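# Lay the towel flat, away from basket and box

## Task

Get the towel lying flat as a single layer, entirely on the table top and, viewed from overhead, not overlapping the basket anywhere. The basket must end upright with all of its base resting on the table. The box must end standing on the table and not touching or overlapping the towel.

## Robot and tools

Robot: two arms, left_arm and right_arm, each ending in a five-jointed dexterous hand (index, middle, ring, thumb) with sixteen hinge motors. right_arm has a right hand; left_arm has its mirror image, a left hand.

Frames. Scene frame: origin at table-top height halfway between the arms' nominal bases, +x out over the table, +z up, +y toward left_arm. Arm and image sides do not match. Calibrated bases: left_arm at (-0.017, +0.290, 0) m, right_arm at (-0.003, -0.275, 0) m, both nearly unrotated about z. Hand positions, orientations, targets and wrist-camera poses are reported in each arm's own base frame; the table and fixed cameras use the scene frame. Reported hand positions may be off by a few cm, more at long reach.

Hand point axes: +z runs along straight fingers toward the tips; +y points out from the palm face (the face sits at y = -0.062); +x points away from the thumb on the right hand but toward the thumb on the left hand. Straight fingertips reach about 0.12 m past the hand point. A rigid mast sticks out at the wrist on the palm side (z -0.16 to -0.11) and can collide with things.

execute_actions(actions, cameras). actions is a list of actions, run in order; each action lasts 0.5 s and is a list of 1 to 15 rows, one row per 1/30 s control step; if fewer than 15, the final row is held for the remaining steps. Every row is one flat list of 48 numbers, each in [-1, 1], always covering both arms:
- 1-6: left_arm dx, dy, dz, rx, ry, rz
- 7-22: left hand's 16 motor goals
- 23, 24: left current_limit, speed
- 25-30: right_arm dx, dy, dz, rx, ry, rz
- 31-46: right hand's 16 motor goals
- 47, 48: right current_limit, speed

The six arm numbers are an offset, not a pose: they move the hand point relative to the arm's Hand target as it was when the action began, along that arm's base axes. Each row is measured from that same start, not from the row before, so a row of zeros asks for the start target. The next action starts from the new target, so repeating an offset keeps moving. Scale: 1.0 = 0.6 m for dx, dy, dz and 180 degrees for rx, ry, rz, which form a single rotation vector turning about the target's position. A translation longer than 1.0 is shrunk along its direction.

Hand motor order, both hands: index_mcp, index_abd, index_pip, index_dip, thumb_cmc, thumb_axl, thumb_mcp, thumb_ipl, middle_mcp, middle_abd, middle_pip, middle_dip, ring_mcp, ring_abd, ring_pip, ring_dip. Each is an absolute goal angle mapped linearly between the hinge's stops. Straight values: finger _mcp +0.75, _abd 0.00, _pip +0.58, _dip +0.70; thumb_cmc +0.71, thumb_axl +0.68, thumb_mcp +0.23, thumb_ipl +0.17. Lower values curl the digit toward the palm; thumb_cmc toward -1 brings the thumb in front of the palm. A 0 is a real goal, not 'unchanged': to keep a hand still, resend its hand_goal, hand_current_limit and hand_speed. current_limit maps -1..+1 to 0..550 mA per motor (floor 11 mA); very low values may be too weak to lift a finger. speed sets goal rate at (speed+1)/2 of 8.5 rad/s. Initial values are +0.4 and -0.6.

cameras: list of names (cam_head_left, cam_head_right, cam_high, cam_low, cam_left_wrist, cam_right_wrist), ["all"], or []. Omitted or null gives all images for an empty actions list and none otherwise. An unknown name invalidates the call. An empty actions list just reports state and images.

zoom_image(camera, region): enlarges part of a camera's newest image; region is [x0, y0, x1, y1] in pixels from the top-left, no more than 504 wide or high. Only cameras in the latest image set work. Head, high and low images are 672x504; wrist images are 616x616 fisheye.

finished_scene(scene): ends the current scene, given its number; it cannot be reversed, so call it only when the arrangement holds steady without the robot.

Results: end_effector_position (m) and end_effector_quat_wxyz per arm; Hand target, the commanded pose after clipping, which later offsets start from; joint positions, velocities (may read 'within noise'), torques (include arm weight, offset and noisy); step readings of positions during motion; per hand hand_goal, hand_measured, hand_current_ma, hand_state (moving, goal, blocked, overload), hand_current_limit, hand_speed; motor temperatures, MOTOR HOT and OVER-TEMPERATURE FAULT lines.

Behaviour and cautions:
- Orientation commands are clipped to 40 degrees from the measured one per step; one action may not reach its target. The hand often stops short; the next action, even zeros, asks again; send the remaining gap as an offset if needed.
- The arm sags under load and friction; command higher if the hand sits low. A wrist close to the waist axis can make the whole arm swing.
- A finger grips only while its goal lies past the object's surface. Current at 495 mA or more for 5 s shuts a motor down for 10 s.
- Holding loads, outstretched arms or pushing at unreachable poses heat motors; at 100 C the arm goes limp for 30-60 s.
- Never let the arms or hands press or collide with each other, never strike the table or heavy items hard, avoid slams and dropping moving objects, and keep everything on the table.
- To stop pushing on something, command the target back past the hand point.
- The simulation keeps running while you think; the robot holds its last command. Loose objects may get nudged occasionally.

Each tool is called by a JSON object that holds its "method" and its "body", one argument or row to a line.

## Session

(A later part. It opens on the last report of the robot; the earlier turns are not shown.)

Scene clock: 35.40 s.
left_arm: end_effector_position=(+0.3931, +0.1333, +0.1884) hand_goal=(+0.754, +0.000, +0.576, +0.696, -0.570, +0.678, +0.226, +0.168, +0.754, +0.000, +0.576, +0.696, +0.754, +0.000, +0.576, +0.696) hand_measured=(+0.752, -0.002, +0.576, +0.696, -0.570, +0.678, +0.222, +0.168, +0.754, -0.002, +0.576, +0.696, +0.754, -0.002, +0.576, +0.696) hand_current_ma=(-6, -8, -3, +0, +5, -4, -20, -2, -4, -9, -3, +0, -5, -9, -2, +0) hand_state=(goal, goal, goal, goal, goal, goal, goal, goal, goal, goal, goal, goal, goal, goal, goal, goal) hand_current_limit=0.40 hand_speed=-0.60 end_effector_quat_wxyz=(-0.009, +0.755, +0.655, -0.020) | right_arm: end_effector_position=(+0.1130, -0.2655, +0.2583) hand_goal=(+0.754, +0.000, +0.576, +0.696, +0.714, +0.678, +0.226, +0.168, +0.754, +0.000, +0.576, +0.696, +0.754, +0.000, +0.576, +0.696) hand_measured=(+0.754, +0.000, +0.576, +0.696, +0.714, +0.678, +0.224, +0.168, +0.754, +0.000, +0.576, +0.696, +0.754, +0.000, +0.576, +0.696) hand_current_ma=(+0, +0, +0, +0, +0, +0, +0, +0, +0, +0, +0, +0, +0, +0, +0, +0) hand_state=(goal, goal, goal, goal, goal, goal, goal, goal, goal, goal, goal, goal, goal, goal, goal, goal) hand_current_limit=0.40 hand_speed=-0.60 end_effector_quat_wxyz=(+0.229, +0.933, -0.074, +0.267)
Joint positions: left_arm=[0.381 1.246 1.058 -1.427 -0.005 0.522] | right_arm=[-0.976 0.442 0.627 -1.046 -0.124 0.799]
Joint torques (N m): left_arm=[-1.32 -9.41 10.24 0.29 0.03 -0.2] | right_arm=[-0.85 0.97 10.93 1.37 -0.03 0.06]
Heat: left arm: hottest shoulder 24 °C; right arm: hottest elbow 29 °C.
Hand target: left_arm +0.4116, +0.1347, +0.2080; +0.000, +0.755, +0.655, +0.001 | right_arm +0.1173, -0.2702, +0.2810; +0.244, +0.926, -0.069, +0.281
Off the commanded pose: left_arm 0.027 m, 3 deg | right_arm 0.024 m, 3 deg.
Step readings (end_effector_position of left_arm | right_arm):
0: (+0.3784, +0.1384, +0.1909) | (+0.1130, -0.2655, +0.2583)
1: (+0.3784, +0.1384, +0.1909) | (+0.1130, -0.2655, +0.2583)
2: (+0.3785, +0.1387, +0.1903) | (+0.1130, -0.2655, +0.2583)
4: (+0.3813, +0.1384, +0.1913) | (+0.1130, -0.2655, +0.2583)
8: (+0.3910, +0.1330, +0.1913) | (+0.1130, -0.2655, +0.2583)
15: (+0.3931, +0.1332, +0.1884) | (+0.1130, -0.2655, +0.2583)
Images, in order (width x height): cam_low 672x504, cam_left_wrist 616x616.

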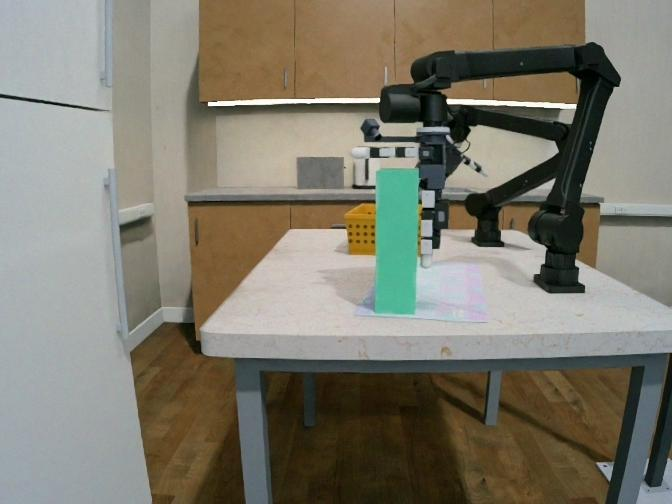

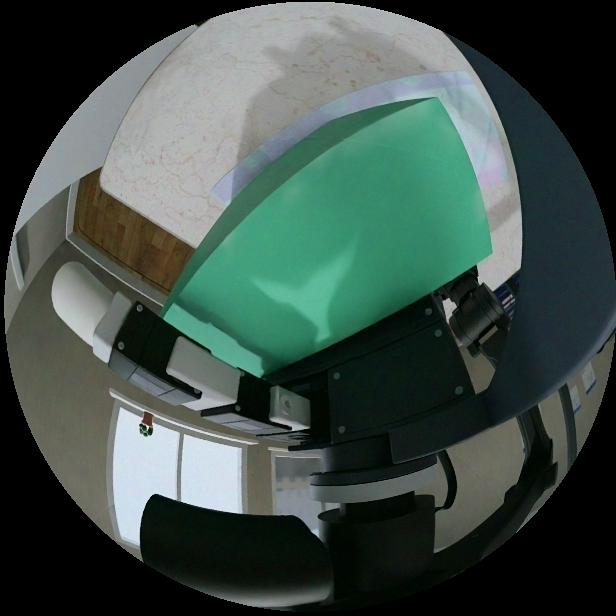

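{"method": "execute_actions", "body": {
  "actions": [
    [[0.015,-0.002,-0.02,0,0,0, 0.754,0,0.576,0.696,-0.571,0.678,0.226,-0.47,0.754,0,0.576,0.696,0.754,0,0.576,0.696,0.4,-0.6, 0,0,0,0,0,0, 0.754,0,0.576,0.696,0.714,0.678,0.226,0.168,0.754,0,0.576,0.696,0.754,0,0.576,0.696,0.4,-0.6]],
    [[0.0,0,0,0,0,0, 0.754,0,0.576,0.696,-0.571,0.678,0.226,-0.47,0.754,0,0.576,0.696,0.754,0,0.576,0.696,0.4,-0.6, 0,0,0,0,0,0, 0.754,0,0.576,0.696,0.714,0.678,0.226,0.168,0.754,0,0.576,0.696,0.754,0,0.576,0.696,0.4,-0.6]]
  ],
  "cameras": ["cam_low","cam_left_wrist"]
}}

{"method": "zoom_image", "body": {
  "camera": "cam_low",
  "region": [340, 90, 520, 330]
}}

Scene clock: 37.33 s.
left_arm: end_effector_position=(+0.3975, +0.1350, +0.1802) hand_goal=(+0.754, +0.000, +0.576, +0.696, -0.570, +0.678, +0.226, -0.470, +0.754, +0.000, +0.576, +0.696, +0.754, +0.000, +0.576, +0.696) hand_measured=(+0.752, -0.002, +0.576, +0.696, -0.578, +0.678, +0.250, -0.416, +0.754, -0.002, +0.576, +0.696, +0.754, -0.002, +0.576, +0.696) hand_current_ma=(-6, -8, -3, +0, -39, -4, +160, +357, -4, -9, -3, +0, -5, -9, -2, +0) hand_state=(goal, goal, goal, goal, goal, goal, blocked, blocked, goal, goal, goal, goal, goal, goal, goal, goal) hand_current_limit=0.40 hand_speed=-0.60 end_effector_quat_wxyz=(-0.012, +0.749, +0.661, -0.025) | right_arm: end_effector_position=(+0.1130, -0.2655, +0.2583) hand_goal=(+0.754, +0.000, +0.576, +0.696, +0.714, +0.678, +0.226, +0.168, +0.754, +0.000, +0.576, +0.696, +0.754, +0.000, +0.576, +0.696) hand_measured=(+0.754, +0.000, +0.576, +0.696, +0.714, +0.678, +0.224, +0.168, +0.754, +0.000, +0.576, +0.696, +0.754, +0.000, +0.576, +0.696) hand_current_ma=(+0, +0, +0, +0, +0, +0, +0, +0, +0, +0, +0, +0, +0, +0, +0, +0) hand_state=(goal, goal, goal, goal, goal, goal, goal, goal, goal, goal, goal, goal, goal, goal, goal, goal) hand_current_limit=0.40 hand_speed=-0.60 end_effector_quat_wxyz=(+0.229, +0.933, -0.074, +0.267)
Joint positions: left_arm=[0.376 1.269 1.058 -1.415 -0.005 0.501] | right_arm=[-0.976 0.442 0.627 -1.046 -0.124 0.799]
Joint torques (N m): left_arm=[-1.85 -9.52 9.61 1.24 0.05 -0.09] | right_arm=[-0.91 0.85 10.92 1.4 -0.02 0.05]
Heat: left arm: hottest shoulder 24 °C; right arm: hottest elbow 29 °C.
Hand target: left_arm +0.4206, +0.1335, +0.1960; +0.000, +0.755, +0.655, +0.001 | right_arm +0.1173, -0.2702, +0.2810; +0.244, +0.926, -0.069, +0.281
Off the commanded pose: left_arm 0.028 m, 3 deg | right_arm 0.024 m, 3 deg.
Step readings (end_effector_position of left_arm | right_arm):
0: (+0.3931, +0.1333, +0.1884) | (+0.1130, -0.2655, +0.2583)
1: (+0.3931, +0.1333, +0.1884) | (+0.1130, -0.2655, +0.2583)
2: (+0.3930, +0.1335, +0.1884) | (+0.1130, -0.2655, +0.2583)
4: (+0.3932, +0.1338, +0.1872) | (+0.1130, -0.2655, +0.2583)
8: (+0.3948, +0.1338, +0.1826) | (+0.1130, -0.2655, +0.2583)
15: (+0.3960, +0.1342, +0.1798) | (+0.1130, -0.2655, +0.2583)
16: (+0.3960, +0.1342, +0.1798) | (+0.1130, -0.2655, +0.2583)
17: (+0.3964, +0.1344, +0.1799) | (+0.1130, -0.2655, +0.2583)
19: (+0.3971, +0.1348, +0.1801) | (+0.1130, -0.2655, +0.2583)
23: (+0.3975, +0.1350, +0.1802) | (+0.1130, -0.2655, +0.2583)
30: (+0.3975, +0.1350, +0.1802) | (+0.1130, -0.2655, +0.2583)
Images, in order (width x height): cam_low 672x504, cam_left_wrist 616x616.

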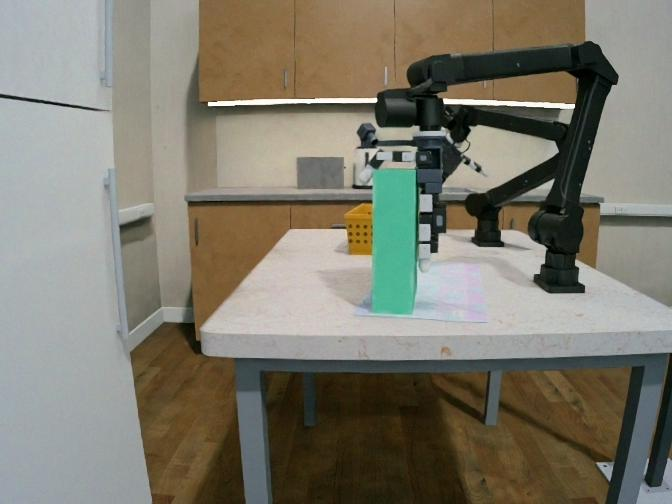

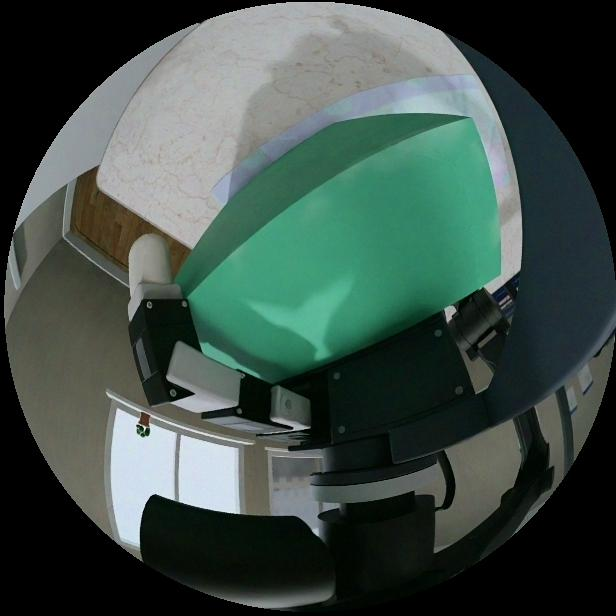

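Scaled by 2.100 from the camera's 672x504 image, which has a finer 960x720 frame.

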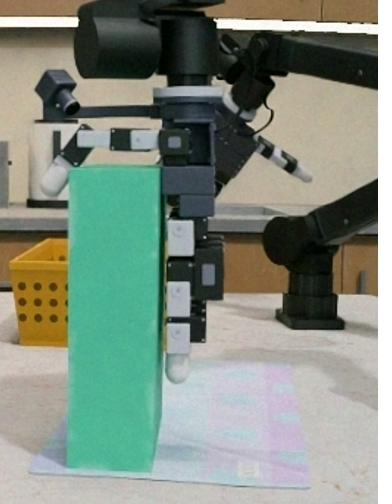

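{"method": "execute_actions", "body": {
  "actions": [
    [[0.0,0.0,0.02,0,0,0, 0.754,0,0.576,0.696,-0.571,0.678,0.226,0.168,0.754,0,0.576,0.696,0.754,0,0.576,0.696,0.4,-0.6, 0,0,0,0,0,0, 0.754,0,0.576,0.696,0.714,0.678,0.226,0.168,0.754,0,0.576,0.696,0.754,0,0.576,0.696,0.4,-0.6]],
    [[-0.035,0.005,0,0,0,0, 0.754,0,0.576,0.696,0.714,0.678,0.226,0.168,0.754,0,0.576,0.696,0.754,0,0.576,0.696,0.4,-0.6, 0,0,0,0,0,0, 0.754,0,0.576,0.696,0.714,0.678,0.226,0.168,0.754,0,0.576,0.696,0.754,0,0.576,0.696,0.4,-0.6]],
    [[0.0,0,-0.03,0,0,0, 0.754,0,0.576,0.696,0.714,0.678,0.226,0.168,0.754,0,0.576,0.696,0.754,0,0.576,0.696,0.4,-0.6, 0,0,0,0,0,0, 0.754,0,0.576,0.696,0.714,0.678,0.226,0.168,0.754,0,0.576,0.696,0.754,0,0.576,0.696,0.4,-0.6]],
    [[0.0,0,-0.03,0,0,0, 0.754,0,0.576,0.696,0.714,0.678,0.226,0.168,0.754,0,0.576,0.696,0.754,0,0.576,0.696,0.4,-0.6, 0,0,0,0,0,0, 0.754,0,0.576,0.696,0.714,0.678,0.226,0.168,0.754,0,0.576,0.696,0.754,0,0.576,0.696,0.4,-0.6]]
  ],
  "cameras": ["cam_head_left","cam_high","cam_low","cam_left_wrist"]
}}

{"method": "zoom_image", "body": {
  "camera": "cam_low",
  "region": [340, 90, 520, 330]
}}

Scene clock: 41.97 s.
left_arm: end_effector_position=(+0.3928, +0.1338, +0.1705) hand_goal=(+0.754, +0.000, +0.576, +0.696, +0.714, +0.678, +0.226, +0.168, +0.754, +0.000, +0.576, +0.696, +0.754, +0.000, +0.576, +0.696) hand_measured=(+0.752, -0.002, +0.576, +0.696, +0.712, +0.678, +0.224, +0.164, +0.754, -0.002, +0.576, +0.696, +0.754, -0.002, +0.576, +0.696) hand_current_ma=(-6, -8, -3, +0, -12, -4, -16, -24, -4, -9, -3, +0, -5, -9, -2, +0) hand_state=(goal, goal, goal, goal, goal, goal, goal, goal, goal, goal, goal, goal, goal, goal, goal, goal) hand_current_limit=0.40 hand_speed=-0.60 end_effector_quat_wxyz=(-0.006, +0.749, +0.662, -0.009) | right_arm: end_effector_position=(+0.1130, -0.2655, +0.2583) hand_goal=(+0.754, +0.000, +0.576, +0.696, +0.714, +0.678, +0.226, +0.168, +0.754, +0.000, +0.576, +0.696, +0.754, +0.000, +0.576, +0.696) hand_measured=(+0.754, +0.000, +0.576, +0.696, +0.714, +0.678, +0.224, +0.168, +0.754, +0.000, +0.576, +0.696, +0.754, +0.000, +0.576, +0.696) hand_current_ma=(+0, +0, +0, +0, +0, +0, +0, +0, +0, +0, +0, +0, +0, +0, +0, +0) hand_state=(goal, goal, goal, goal, goal, goal, goal, goal, goal, goal, goal, goal, goal, goal, goal, goal) hand_current_limit=0.40 hand_speed=-0.60 end_effector_quat_wxyz=(+0.229, +0.933, -0.074, +0.267)
Joint positions: left_arm=[0.378 1.24 0.999 -1.35 -0.005 0.501] | right_arm=[-0.976 0.442 0.627 -1.046 -0.124 0.799]
Joint torques (N m): left_arm=[-0.09 -9.35 7.1 1.1 -0.08 0.24] | right_arm=[-0.67 1.08 11 1.4 -0.01 0.05]
Motor temperatures (°C): left_arm=[22 24 23 21 16 21] | right_arm=[18 28 30 24 18 21]
Heat: left arm: hottest shoulder 24 °C; right arm: hottest elbow 30 °C.
Hand target: left_arm +0.3996, +0.1365, +0.1720; +0.000, +0.755, +0.655, +0.001 | right_arm +0.1173, -0.2702, +0.2810; +0.244, +0.926, -0.069, +0.281
Off the commanded pose: left_arm 0.007 m, 2 deg | right_arm 0.024 m, 3 deg.
Step readings (end_effector_position of left_arm | right_arm):
0: (+0.3975, +0.1350, +0.1802) | (+0.1130, -0.2655, +0.2583)
1: (+0.3975, +0.1350, +0.1802) | (+0.1130, -0.2655, +0.2583)
2: (+0.3974, +0.1351, +0.1802) | (+0.1130, -0.2655, +0.2583)
4: (+0.3979, +0.1353, +0.1809) | (+0.1130, -0.2655, +0.2583)
8: (+0.3998, +0.1361, +0.1836) | (+0.1130, -0.2655, +0.2583)
15: (+0.4012, +0.1366, +0.1857) | (+0.1130, -0.2655, +0.2583)
16: (+0.4012, +0.1366, +0.1857) | (+0.1130, -0.2655, +0.2583)
17: (+0.4012, +0.1366, +0.1857) | (+0.1130, -0.2655, +0.2583)
19: (+0.3999, +0.1361, +0.1860) | (+0.1130, -0.2655, +0.2583)
23: (+0.3989, +0.1363, +0.1927) | (+0.1130, -0.2655, +0.2583)
30: (+0.3979, +0.1359, +0.1995) | (+0.1130, -0.2655, +0.2583)
31: (+0.3979, +0.1359, +0.1995) | (+0.1130, -0.2655, +0.2583)
32: (+0.3975, +0.1357, +0.1987) | (+0.1130, -0.2655, +0.2583)
34: (+0.3965, +0.1353, +0.1968) | (+0.1130, -0.2655, +0.2583)
38: (+0.3927, +0.1338, +0.1884) | (+0.1130, -0.2655, +0.2583)
45: (+0.3927, +0.1338, +0.1862) | (+0.1130, -0.2655, +0.2583)
46: (+0.3927, +0.1338, +0.1862) | (+0.1130, -0.2655, +0.2583)
47: (+0.3928, +0.1338, +0.1852) | (+0.1130, -0.2655, +0.2583)
49: (+0.3939, +0.1343, +0.1824) | (+0.1130, -0.2655, +0.2583)
53: (+0.3916, +0.1334, +0.1735) | (+0.1130, -0.2655, +0.2583)
60: (+0.3925, +0.1337, +0.1704) | (+0.1130, -0.2655, +0.2583)
Images, in order (width x height): cam_head_left 672x504, cam_high 672x504, cam_low 672x504, cam_left_wrist 616x616.

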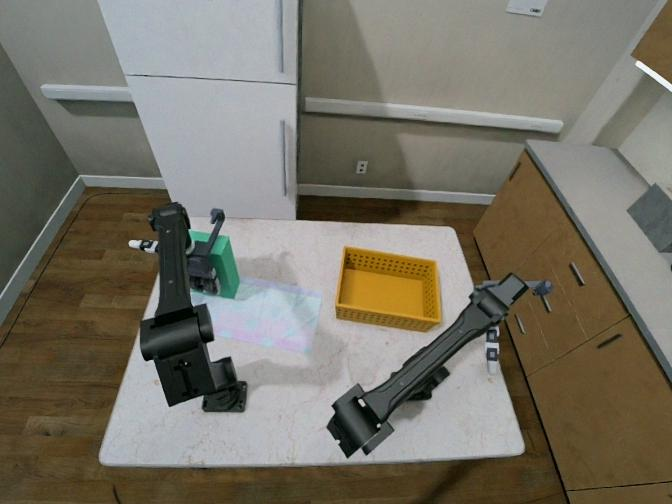

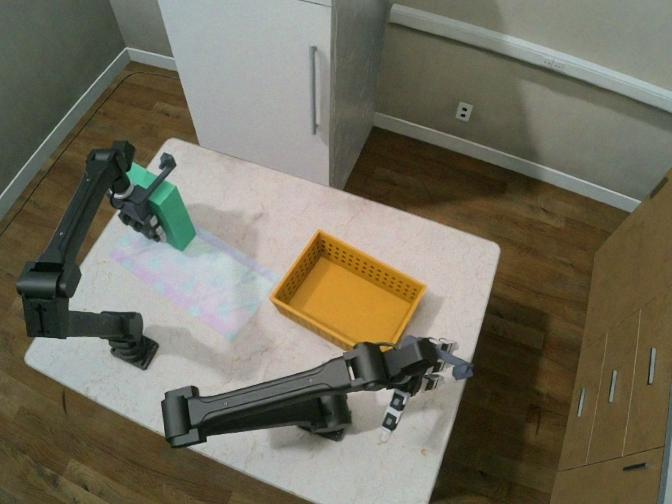

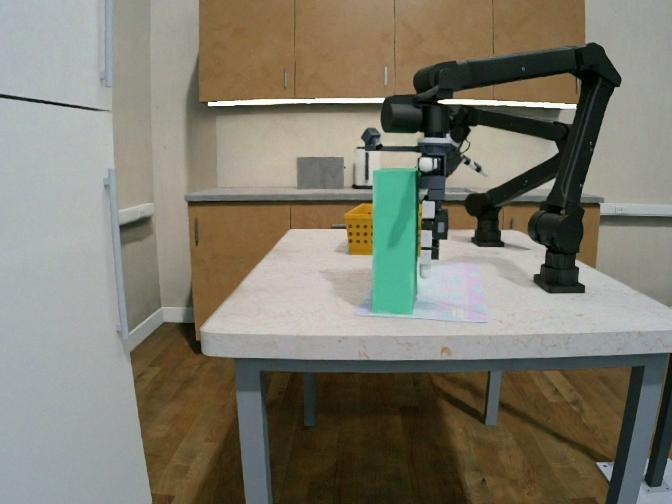

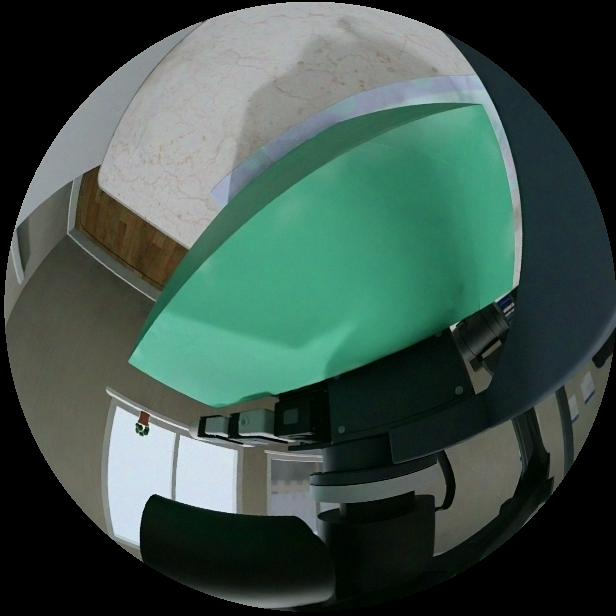

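Scaled by 2.100 from the camera's 672x504 image, which has a finer 960x720 frame.

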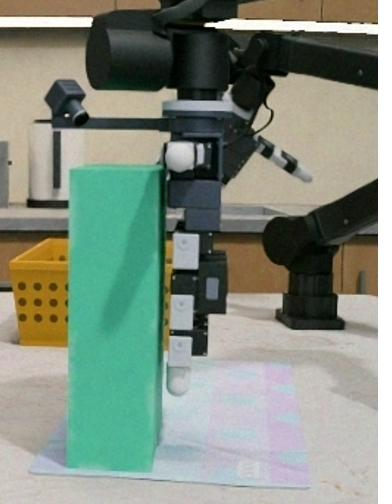

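{"method": "execute_actions", "body": {
  "actions": [
    [[0.03,-0.004,-0.02,0,0,0, 0.754,0,0.576,0.696,0.714,0.678,0.226,0.168,0.754,0,0.576,0.696,0.754,0,0.576,0.696,0.4,-0.6, 0,0,0,0,0,0, 0.754,0,0.576,0.696,0.714,0.678,0.226,0.168,0.754,0,0.576,0.696,0.754,0,0.576,0.696,0.4,-0.6]],
    [[0.04,-0.005,0,0,0,0, 0.754,0,0.576,0.696,0.714,0.678,0.226,0.168,0.754,0,0.576,0.696,0.754,0,0.576,0.696,0.4,-0.6, 0,0,0,0,0,0, 0.754,0,0.576,0.696,0.714,0.678,0.226,0.168,0.754,0,0.576,0.696,0.754,0,0.576,0.696,0.4,-0.6]]
  ],
  "cameras": ["cam_head_left","cam_high","cam_low","cam_left_wrist"]
}}

{"method": "zoom_image", "body": {
  "camera": "cam_low",
  "region": [340, 90, 520, 330]
}}

Scene clock: 43.53 s.
left_arm: end_effector_position=(+0.4183, +0.1354, +0.1635) hand_goal=(+0.754, +0.000, +0.576, +0.696, +0.714, +0.678, +0.226, +0.168, +0.754, +0.000, +0.576, +0.696, +0.754, +0.000, +0.576, +0.696) hand_measured=(+0.760, -0.002, +0.578, +0.696, +0.712, +0.668, +0.222, +0.164, +0.758, -0.002, +0.578, +0.696, +0.760, -0.002, +0.578, +0.696) hand_current_ma=(+27, -7, +10, +0, -10, -61, -20, -24, +26, -9, +11, +1, +27, -9, +10, +0) hand_state=(goal, goal, goal, goal, goal, goal, goal, goal, goal, goal, goal, goal, goal, goal, goal, goal) hand_current_limit=0.40 hand_speed=-0.60 end_effector_quat_wxyz=(-0.009, +0.752, +0.659, -0.006) | right_arm: end_effector_position=(+0.1130, -0.2655, +0.2583) hand_goal=(+0.754, +0.000, +0.576, +0.696, +0.714, +0.678, +0.226, +0.168, +0.754, +0.000, +0.576, +0.696, +0.754, +0.000, +0.576, +0.696) hand_measured=(+0.754, +0.000, +0.576, +0.696, +0.714, +0.678, +0.224, +0.168, +0.754, +0.000, +0.576, +0.696, +0.754, +0.000, +0.576, +0.696) hand_current_ma=(+0, +0, +0, +0, +0, +0, +0, +0, +0, +0, +0, +0, +0, +0, +0, +0) hand_state=(goal, goal, goal, goal, goal, goal, goal, goal, goal, goal, goal, goal, goal, goal, goal, goal) hand_current_limit=0.40 hand_speed=-0.60 end_effector_quat_wxyz=(+0.229, +0.933, -0.074, +0.267)
Joint positions: left_arm=[0.353 1.309 1.041 -1.32 -0.012 0.484] | right_arm=[-0.976 0.442 0.627 -1.046 -0.124 0.799]
Joint torques (N m): left_arm=[-2.14 -7.47 8.58 1.63 0.26 -0.2] | right_arm=[-0.38 0.26 11.02 1.46 0.02 0.07]
Heat: left arm: hottest shoulder 24 °C; right arm: hottest elbow 30 °C.
Hand target: left_arm +0.4416, +0.1311, +0.1600; +0.000, +0.755, +0.655, +0.001 | right_arm +0.1173, -0.2702, +0.2810; +0.244, +0.926, -0.069, +0.281
Off the commanded pose: left_arm 0.024 m, 1 deg | right_arm 0.024 m, 3 deg.
Step readings (end_effector_position of left_arm | right_arm):
0: (+0.3928, +0.1338, +0.1705) | (+0.1130, -0.2655, +0.2583)
1: (+0.3928, +0.1338, +0.1705) | (+0.1130, -0.2655, +0.2583)
2: (+0.3936, +0.1341, +0.1701) | (+0.1130, -0.2655, +0.2583)
4: (+0.3964, +0.1352, +0.1680) | (+0.1130, -0.2655, +0.2583)
8: (+0.4001, +0.1375, +0.1630) | (+0.1130, -0.2655, +0.2583)
15: (+0.4000, +0.1377, +0.1630) | (+0.1130, -0.2655, +0.2583)
16: (+0.4000, +0.1377, +0.1630) | (+0.1130, -0.2655, +0.2583)
17: (+0.4005, +0.1379, +0.1637) | (+0.1130, -0.2655, +0.2583)
19: (+0.4032, +0.1374, +0.1640) | (+0.1130, -0.2655, +0.2583)
23: (+0.4125, +0.1362, +0.1643) | (+0.1130, -0.2655, +0.2583)
30: (+0.4183, +0.1354, +0.1635) | (+0.1130, -0.2655, +0.2583)
Images, in order (width x height): cam_head_left 672x504, cam_high 672x504, cam_low 672x504, cam_left_wrist 616x616.

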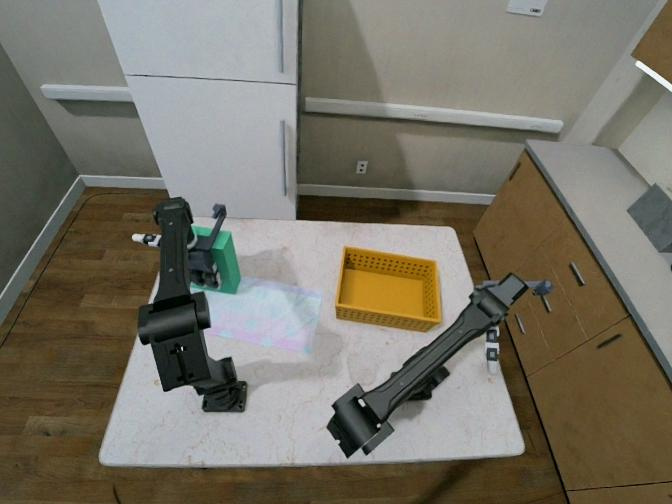

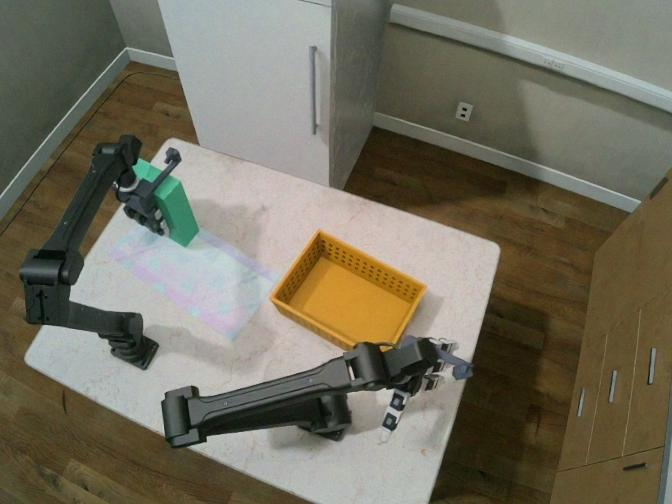

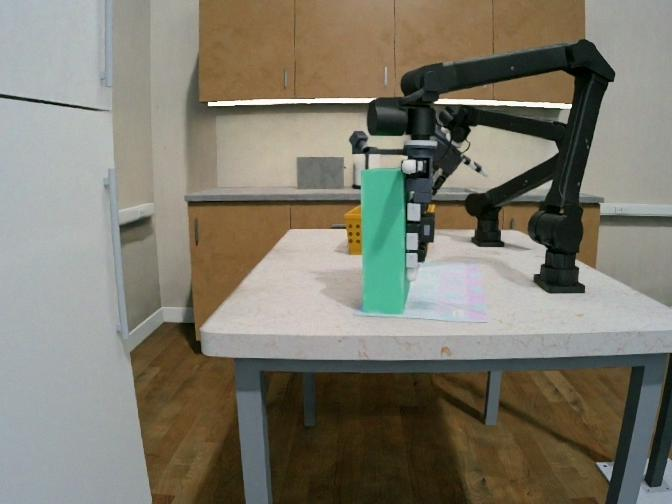

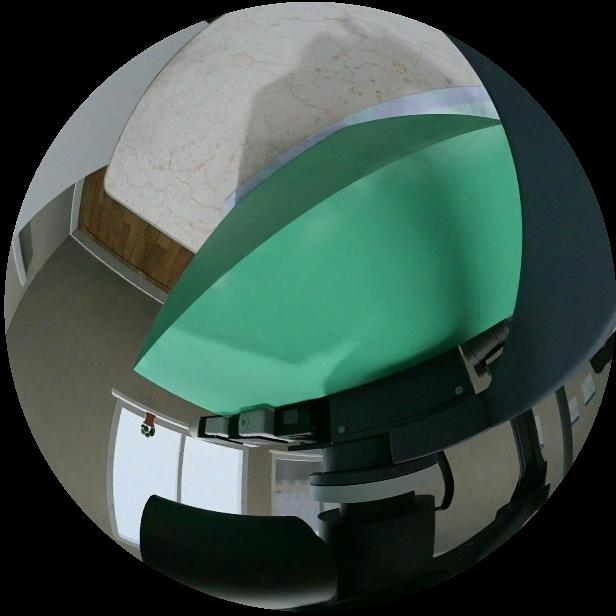

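Scaled by 2.100 from the camera's 672x504 image, which has a finer 960x720 frame.

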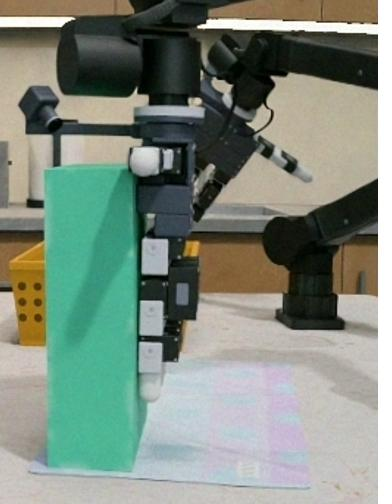

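{"method": "execute_actions", "body": {
  "actions": [
    [[0.05,-0.006,0,0,0,0, 0.754,0,0.576,0.696,0.714,0.678,0.226,0.168,0.754,0,0.576,0.696,0.754,0,0.576,0.696,0.4,-0.6, 0,0,0,0,0,0, 0.754,0,0.576,0.696,0.714,0.678,0.226,0.168,0.754,0,0.576,0.696,0.754,0,0.576,0.696,0.4,-0.6]],
    [[0.05,-0.006,0,0,0,0, 0.754,0,0.576,0.696,0.714,0.678,0.226,0.168,0.754,0,0.576,0.696,0.754,0,0.576,0.696,0.4,-0.6, 0,0,0,0,0,0, 0.754,0,0.576,0.696,0.714,0.678,0.226,0.168,0.754,0,0.576,0.696,0.754,0,0.576,0.696,0.4,-0.6]]
  ],
  "cameras": ["cam_head_left","cam_high","cam_low","cam_left_wrist"]
}}

{"method": "zoom_image", "body": {
  "camera": "cam_low",
  "region": [320, 90, 500, 330]
}}

Scene clock: 45.20 s.
left_arm: end_effector_position=(+0.4795, +0.1285, +0.1476) hand_goal=(+0.754, +0.000, +0.576, +0.696, +0.714, +0.678, +0.226, +0.168, +0.754, +0.000, +0.576, +0.696, +0.754, +0.000, +0.576, +0.696) hand_measured=(+0.768, -0.002, +0.584, +0.700, +0.724, +0.678, +0.222, +0.164, +0.766, -0.002, +0.584, +0.700, +0.764, -0.002, +0.582, +0.698) hand_current_ma=(+71, -6, +42, +23, +48, -6, -20, -23, +59, -7, +41, +23, +56, -5, +31, +12) hand_state=(goal, goal, goal, goal, goal, goal, goal, goal, goal, goal, goal, goal, goal, goal, goal, goal) hand_current_limit=0.40 hand_speed=-0.60 end_effector_quat_wxyz=(-0.016, +0.753, +0.658, -0.018) | right_arm: end_effector_position=(+0.1130, -0.2655, +0.2583) hand_goal=(+0.754, +0.000, +0.576, +0.696, +0.714, +0.678, +0.226, +0.168, +0.754, +0.000, +0.576, +0.696, +0.754, +0.000, +0.576, +0.696) hand_measured=(+0.754, +0.000, +0.576, +0.696, +0.714, +0.678, +0.224, +0.168, +0.754, +0.000, +0.576, +0.696, +0.754, +0.000, +0.576, +0.696) hand_current_ma=(+0, +0, +0, +0, +0, +0, +0, +0, +0, +0, +0, +0, +0, +0, +0, +0) hand_state=(goal, goal, goal, goal, goal, goal, goal, goal, goal, goal, goal, goal, goal, goal, goal, goal) hand_current_limit=0.40 hand_speed=-0.60 end_effector_quat_wxyz=(+0.229, +0.933, -0.074, +0.267)
Joint positions: left_arm=[0.286 1.484 1.179 -1.312 -0.014 0.42] | right_arm=[-0.976 0.442 0.627 -1.046 -0.124 0.799]
Joint torques (N m): left_arm=[-1.61 -13.16 9.13 1.03 0.3 -0.16] | right_arm=[-0.85 1.08 10.85 1.57 0 0.07]
Heat: left arm: hottest shoulder 24 °C; right arm: hottest elbow 30 °C.
Hand target: left_arm +0.5016, +0.1239, +0.1600; +0.000, +0.755, +0.655, +0.001 | right_arm +0.1173, -0.2702, +0.2810; +0.244, +0.926, -0.069, +0.281
Off the commanded pose: left_arm 0.026 m, 3 deg | right_arm 0.024 m, 3 deg.
Step readings (end_effector_position of left_arm | right_arm):
0: (+0.4183, +0.1354, +0.1635) | (+0.1130, -0.2655, +0.2583)
1: (+0.4183, +0.1354, +0.1635) | (+0.1130, -0.2655, +0.2583)
2: (+0.4193, +0.1360, +0.1643) | (+0.1130, -0.2655, +0.2583)
4: (+0.4244, +0.1357, +0.1653) | (+0.1130, -0.2655, +0.2583)
8: (+0.4404, +0.1339, +0.1636) | (+0.1130, -0.2655, +0.2583)
15: (+0.4504, +0.1319, +0.1635) | (+0.1130, -0.2655, +0.2583)
16: (+0.4509, +0.1319, +0.1641) | (+0.1130, -0.2655, +0.2583)
17: (+0.4511, +0.1320, +0.1640) | (+0.1130, -0.2655, +0.2583)
19: (+0.4561, +0.1315, +0.1647) | (+0.1130, -0.2655, +0.2583)
23: (+0.4725, +0.1300, +0.1638) | (+0.1130, -0.2655, +0.2583)
30: (+0.4794, +0.1282, +0.1527) | (+0.1130, -0.2655, +0.2583)
Images, in order (width x height): cam_head_left 672x504, cam_high 672x504, cam_low 672x504, cam_left_wrist 616x616.

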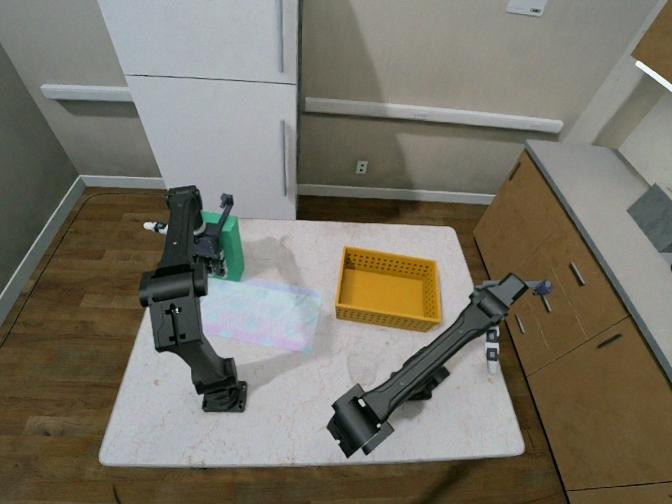

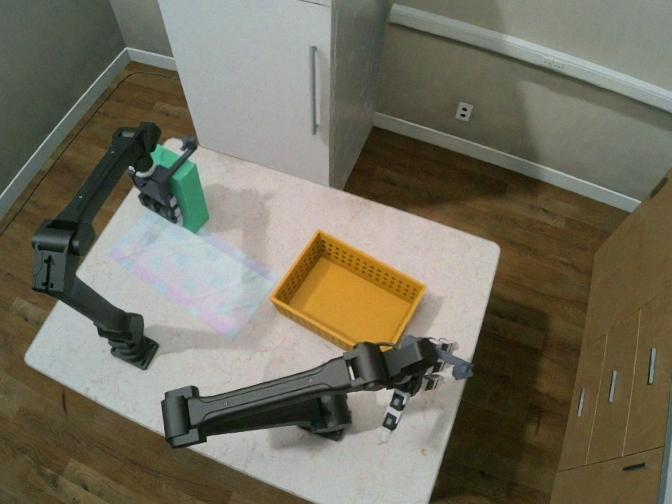

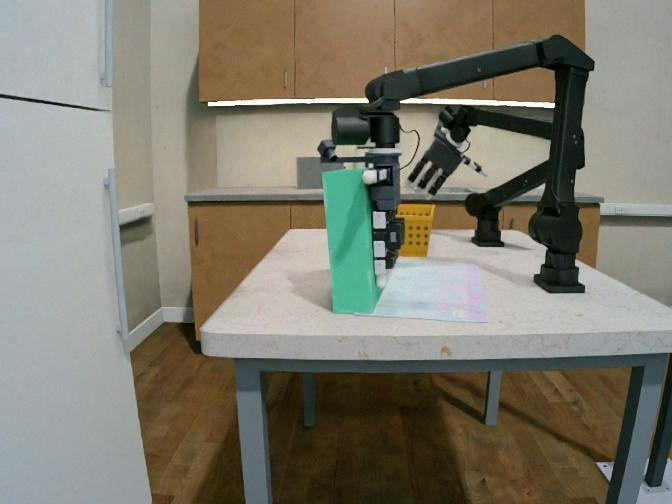

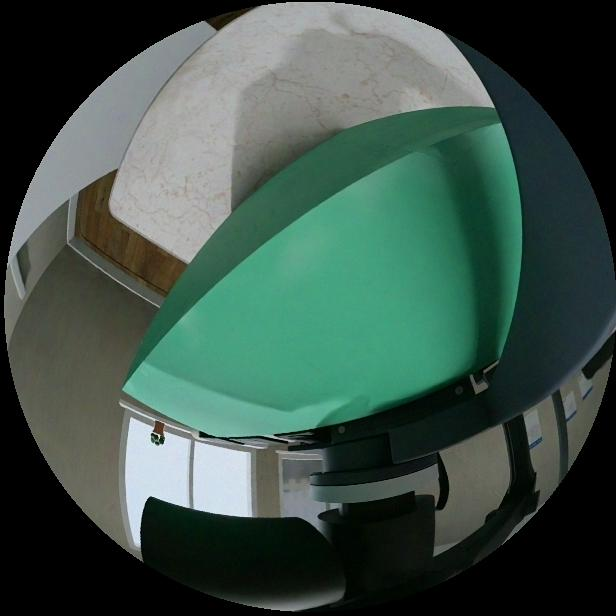

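Scaled by 2.100 from the camera's 672x504 image, which has a finer 960x720 frame.

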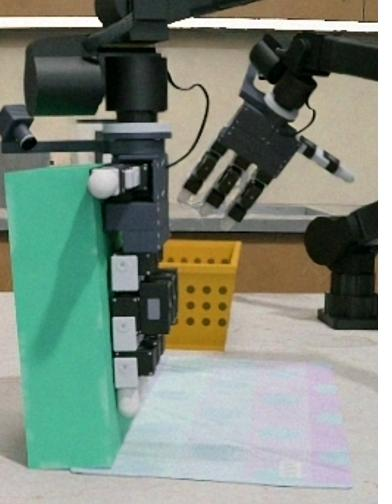

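{"method": "execute_actions", "body": {
  "actions": [
    [[-0.03,0.004,0.01,0,0,0, 0.73,0,0.576,0.696,0.714,0.678,0.226,0.168,0.73,0,0.576,0.696,0.73,0,0.576,0.696,0.4,-0.6, 0,0,0,0,0,0, 0.754,0,0.576,0.696,0.714,0.678,0.226,0.168,0.754,0,0.576,0.696,0.754,0,0.576,0.696,0.4,-0.6]],
    [[-0.025,0.004,0.01,0,0,0, 0.70,0,0.576,0.696,0.714,0.678,0.226,0.168,0.70,0,0.576,0.696,0.70,0,0.576,0.696,0.4,-0.6, 0,0,0,0,0,0, 0.754,0,0.576,0.696,0.714,0.678,0.226,0.168,0.754,0,0.576,0.696,0.754,0,0.576,0.696,0.4,-0.6]],
    [[-0.01,0.004,0.0,0,0,0, 0.66,0,0.576,0.696,0.714,0.678,0.226,0.168,0.66,0,0.576,0.696,0.66,0,0.576,0.696,0.4,-0.6, 0,0,0,0,0,0, 0.754,0,0.576,0.696,0.714,0.678,0.226,0.168,0.754,0,0.576,0.696,0.754,0,0.576,0.696,0.4,-0.6]]
  ],
  "cameras": ["cam_high","cam_low","cam_left_wrist"]
}}

{"method": "zoom_image", "body": {
  "camera": "cam_low",
  "region": [320, 90, 500, 330]
}}

Scene clock: 47.37 s.
left_arm: end_effector_position=(+0.4616, +0.1303, +0.1631) hand_goal=(+0.660, +0.000, +0.576, +0.696, +0.714, +0.678, +0.226, +0.168, +0.660, +0.000, +0.576, +0.696, +0.660, +0.000, +0.576, +0.696) hand_measured=(+0.670, +0.000, +0.582, +0.700, +0.716, +0.678, +0.222, +0.164, +0.670, +0.000, +0.584, +0.700, +0.672, +0.000, +0.582, +0.698) hand_current_ma=(+53, +2, +31, +23, +10, -5, -20, -23, +52, +2, +35, +24, +59, +3, +32, +14) hand_state=(goal, goal, goal, goal, goal, goal, goal, goal, goal, goal, goal, goal, goal, goal, goal, goal) hand_current_limit=0.40 hand_speed=-0.60 end_effector_quat_wxyz=(-0.009, +0.750, +0.661, -0.006) | right_arm: end_effector_position=(+0.1130, -0.2655, +0.2583) hand_goal=(+0.754, +0.000, +0.576, +0.696, +0.714, +0.678, +0.226, +0.168, +0.754, +0.000, +0.576, +0.696, +0.754, +0.000, +0.576, +0.696) hand_measured=(+0.754, +0.000, +0.576, +0.696, +0.714, +0.678, +0.224, +0.168, +0.754, +0.000, +0.576, +0.696, +0.754, +0.000, +0.576, +0.696) hand_current_ma=(+0, +0, +0, +0, +0, +0, +0, +0, +0, +0, +0, +0, +0, +0, +0, +0) hand_state=(goal, goal, goal, goal, goal, goal, goal, goal, goal, goal, goal, goal, goal, goal, goal, goal) hand_current_limit=0.40 hand_speed=-0.60 end_effector_quat_wxyz=(+0.229, +0.933, -0.074, +0.267)
Joint positions: left_arm=[0.303 1.413 1.141 -1.317 -0.011 0.429] | right_arm=[-0.976 0.442 0.627 -1.046 -0.124 0.799]
Joint torques (N m): left_arm=[-0.03 -14.33 7.1 0.12 0.19 0.24] | right_arm=[-0.62 0.67 11 1.57 0 0.05]
Heat: left arm: hottest shoulder 24 °C; right arm: hottest elbow 30 °C.
Hand target: left_arm +0.4626, +0.1311, +0.1720; +0.000, +0.755, +0.655, +0.001 | right_arm +0.1173, -0.2702, +0.2810; +0.244, +0.926, -0.069, +0.281
Off the commanded pose: left_arm 0.009 m, 2 deg | right_arm 0.024 m, 3 deg.
Step readings (end_effector_position of left_arm | right_arm):
0: (+0.4795, +0.1285, +0.1476) | (+0.1130, -0.2655, +0.2583)
1: (+0.4795, +0.1285, +0.1476) | (+0.1130, -0.2655, +0.2583)
2: (+0.4795, +0.1285, +0.1476) | (+0.1130, -0.2655, +0.2583)
4: (+0.4795, +0.1285, +0.1483) | (+0.1130, -0.2655, +0.2583)
8: (+0.4773, +0.1278, +0.1478) | (+0.1130, -0.2655, +0.2583)
15: (+0.4766, +0.1276, +0.1507) | (+0.1130, -0.2655, +0.2583)
16: (+0.4766, +0.1276, +0.1507) | (+0.1130, -0.2655, +0.2583)
17: (+0.4755, +0.1273, +0.1501) | (+0.1130, -0.2655, +0.2583)
19: (+0.4721, +0.1287, +0.1510) | (+0.1130, -0.2655, +0.2583)
23: (+0.4678, +0.1294, +0.1584) | (+0.1130, -0.2655, +0.2583)
30: (+0.4675, +0.1292, +0.1640) | (+0.1130, -0.2655, +0.2583)
31: (+0.4675, +0.1292, +0.1640) | (+0.1130, -0.2655, +0.2583)
32: (+0.4660, +0.1295, +0.1638) | (+0.1130, -0.2655, +0.2583)
34: (+0.4639, +0.1311, +0.1637) | (+0.1130, -0.2655, +0.2583)
38: (+0.4616, +0.1303, +0.1631) | (+0.1130, -0.2655, +0.2583)
45: (+0.4616, +0.1303, +0.1631) | (+0.1130, -0.2655, +0.2583)
Images, in order (width x height): cam_high 672x504, cam_low 672x504, cam_left_wrist 616x616.

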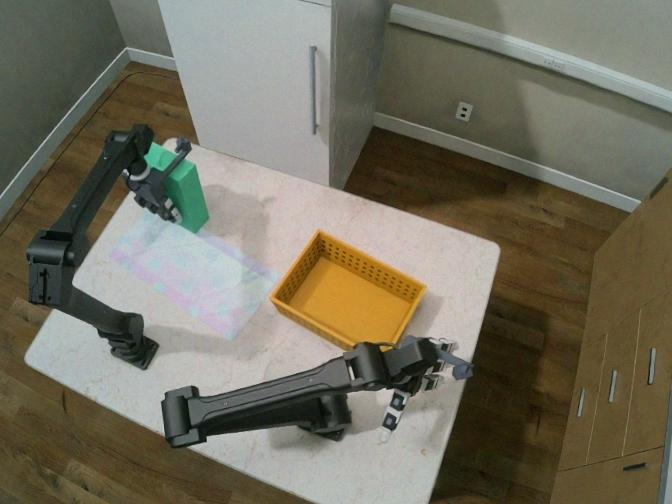

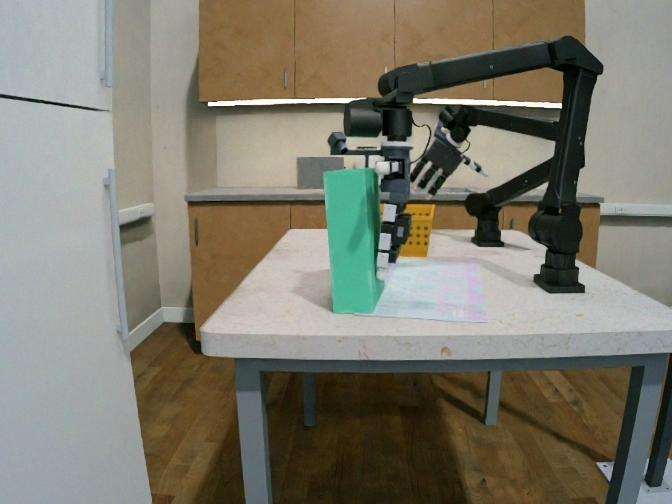

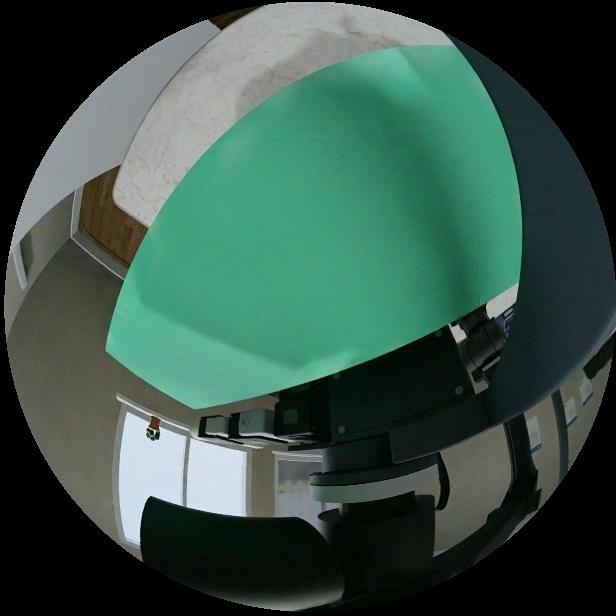

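Scaled by 2.100 from the camera's 672x504 image, which has a finer 960x720 frame.

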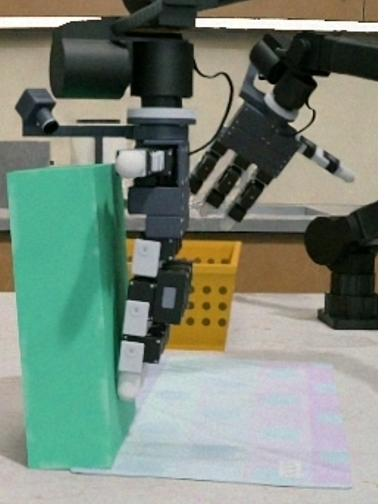

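{"method": "execute_actions", "body": {
  "actions": [
    [[0.04,-0.006,0.01,0,0,0, 0.66,0,0.576,0.696,0.714,0.678,0.226,0.168,0.66,0,0.576,0.696,0.66,0,0.576,0.696,0.6,-0.6, 0,0,0,0,0,0, 0.754,0,0.576,0.696,0.714,0.678,0.226,0.168,0.754,0,0.576,0.696,0.754,0,0.576,0.696,0.4,-0.6]],
    [[0.04,-0.006,0.005,0,0,0, 0.66,0,0.576,0.696,0.714,0.678,0.226,0.168,0.66,0,0.576,0.696,0.66,0,0.576,0.696,0.6,-0.6, 0,0,0,0,0,0, 0.754,0,0.576,0.696,0.714,0.678,0.226,0.168,0.754,0,0.576,0.696,0.754,0,0.576,0.696,0.4,-0.6]]
  ],
  "cameras": ["cam_high","cam_low","cam_left_wrist"]
}}

{"method": "zoom_image", "body": {
  "camera": "cam_low",
  "region": [300, 90, 480, 330]
}}

Scene clock: 48.97 s.
left_arm: end_effector_position=(+0.4829, +0.1292, +0.1602) hand_goal=(+0.660, +0.000, +0.576, +0.696, +0.714, +0.678, +0.226, +0.168, +0.660, +0.000, +0.576, +0.696, +0.660, +0.000, +0.576, +0.696) hand_measured=(+0.688, +0.000, +0.588, +0.702, +0.716, +0.678, +0.222, +0.164, +0.684, +0.000, +0.590, +0.702, +0.684, +0.000, +0.588, +0.702) hand_current_ma=(+143, +2, +63, +26, +10, -5, -20, -23, +128, +2, +66, +32, +129, +1, +58, +27) hand_state=(blocked, goal, goal, goal, goal, goal, goal, goal, blocked, goal, goal, goal, blocked, goal, goal, goal) hand_current_limit=0.60 hand_speed=-0.60 end_effector_quat_wxyz=(-0.017, +0.753, +0.658, -0.022) | right_arm: end_effector_position=(+0.1130, -0.2655, +0.2583) hand_goal=(+0.754, +0.000, +0.576, +0.696, +0.714, +0.678, +0.226, +0.168, +0.754, +0.000, +0.576, +0.696, +0.754, +0.000, +0.576, +0.696) hand_measured=(+0.754, +0.000, +0.576, +0.696, +0.714, +0.678, +0.224, +0.168, +0.754, +0.000, +0.576, +0.696, +0.754, +0.000, +0.576, +0.696) hand_current_ma=(+0, +0, +0, +0, +0, +0, +0, +0, +0, +0, +0, +0, +0, +0, +0, +0) hand_state=(goal, goal, goal, goal, goal, goal, goal, goal, goal, goal, goal, goal, goal, goal, goal, goal) hand_current_limit=0.40 hand_speed=-0.60 end_effector_quat_wxyz=(+0.229, +0.933, -0.074, +0.267)
Joint positions: left_arm=[0.286 1.488 1.22 -1.358 -0.012 0.42] | right_arm=[-0.976 0.442 0.627 -1.046 -0.124 0.799]
Joint torques (N m): left_arm=[-1.96 -13.22 10.85 0.51 0.24 -0.21] | right_arm=[-0.85 0.85 11.04 1.57 0.01 0.07]
Heat: left arm: hottest shoulder 24 °C; right arm: hottest elbow 30 °C.
Hand target: left_arm +0.5106, +0.1239, +0.1810; +0.000, +0.755, +0.655, +0.001 | right_arm +0.1173, -0.2702, +0.2810; +0.244, +0.926, -0.069, +0.281
Off the commanded pose: left_arm 0.035 m, 3 deg | right_arm 0.024 m, 3 deg.
Step readings (end_effector_position of left_arm | right_arm):
0: (+0.4616, +0.1303, +0.1631) | (+0.1130, -0.2655, +0.2583)
1: (+0.4616, +0.1303, +0.1631) | (+0.1130, -0.2655, +0.2583)
2: (+0.4616, +0.1303, +0.1631) | (+0.1130, -0.2655, +0.2583)
4: (+0.4617, +0.1303, +0.1624) | (+0.1130, -0.2655, +0.2583)
8: (+0.4633, +0.1307, +0.1613) | (+0.1130, -0.2655, +0.2583)
15: (+0.4642, +0.1308, +0.1613) | (+0.1130, -0.2655, +0.2583)
16: (+0.4642, +0.1308, +0.1613) | (+0.1130, -0.2655, +0.2583)
17: (+0.4651, +0.1311, +0.1617) | (+0.1130, -0.2655, +0.2583)
19: (+0.4682, +0.1311, +0.1621) | (+0.1130, -0.2655, +0.2583)
23: (+0.4773, +0.1295, +0.1600) | (+0.1130, -0.2655, +0.2583)
30: (+0.4829, +0.1292, +0.1602) | (+0.1130, -0.2655, +0.2583)
Images, in order (width x height): cam_high 672x504, cam_low 672x504, cam_left_wrist 616x616.

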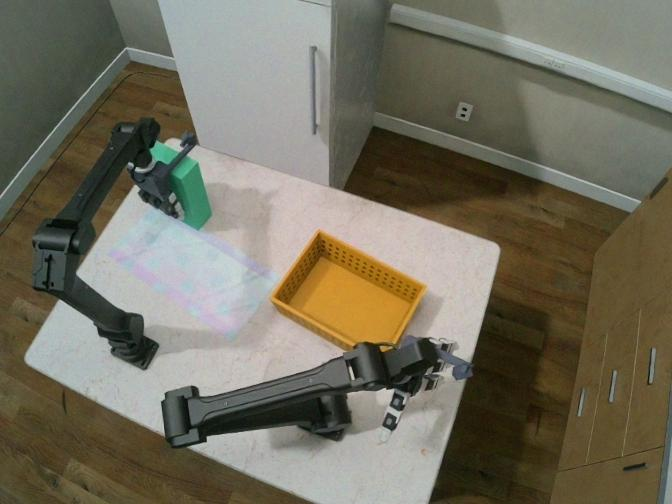

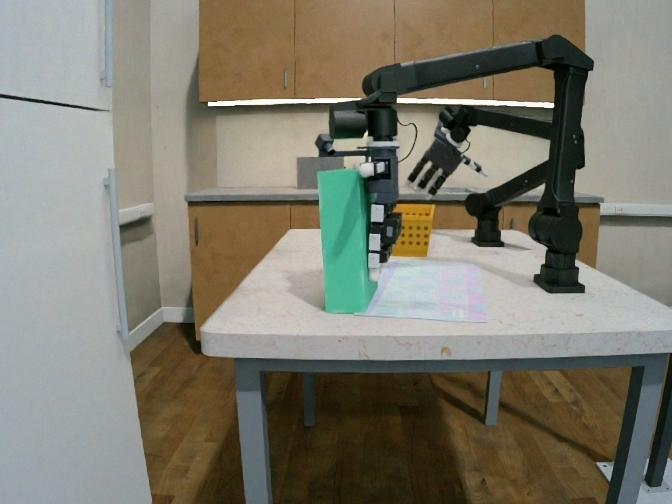

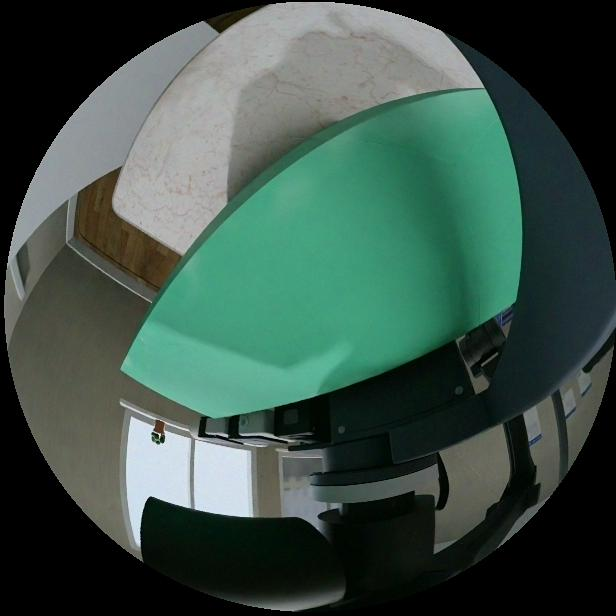

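Scaled by 2.100 from the camera's 672x504 image, which has a finer 960x720 frame.

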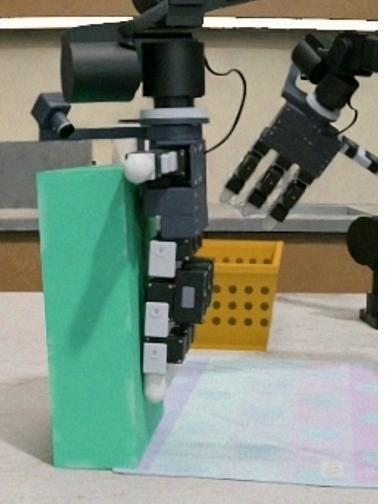

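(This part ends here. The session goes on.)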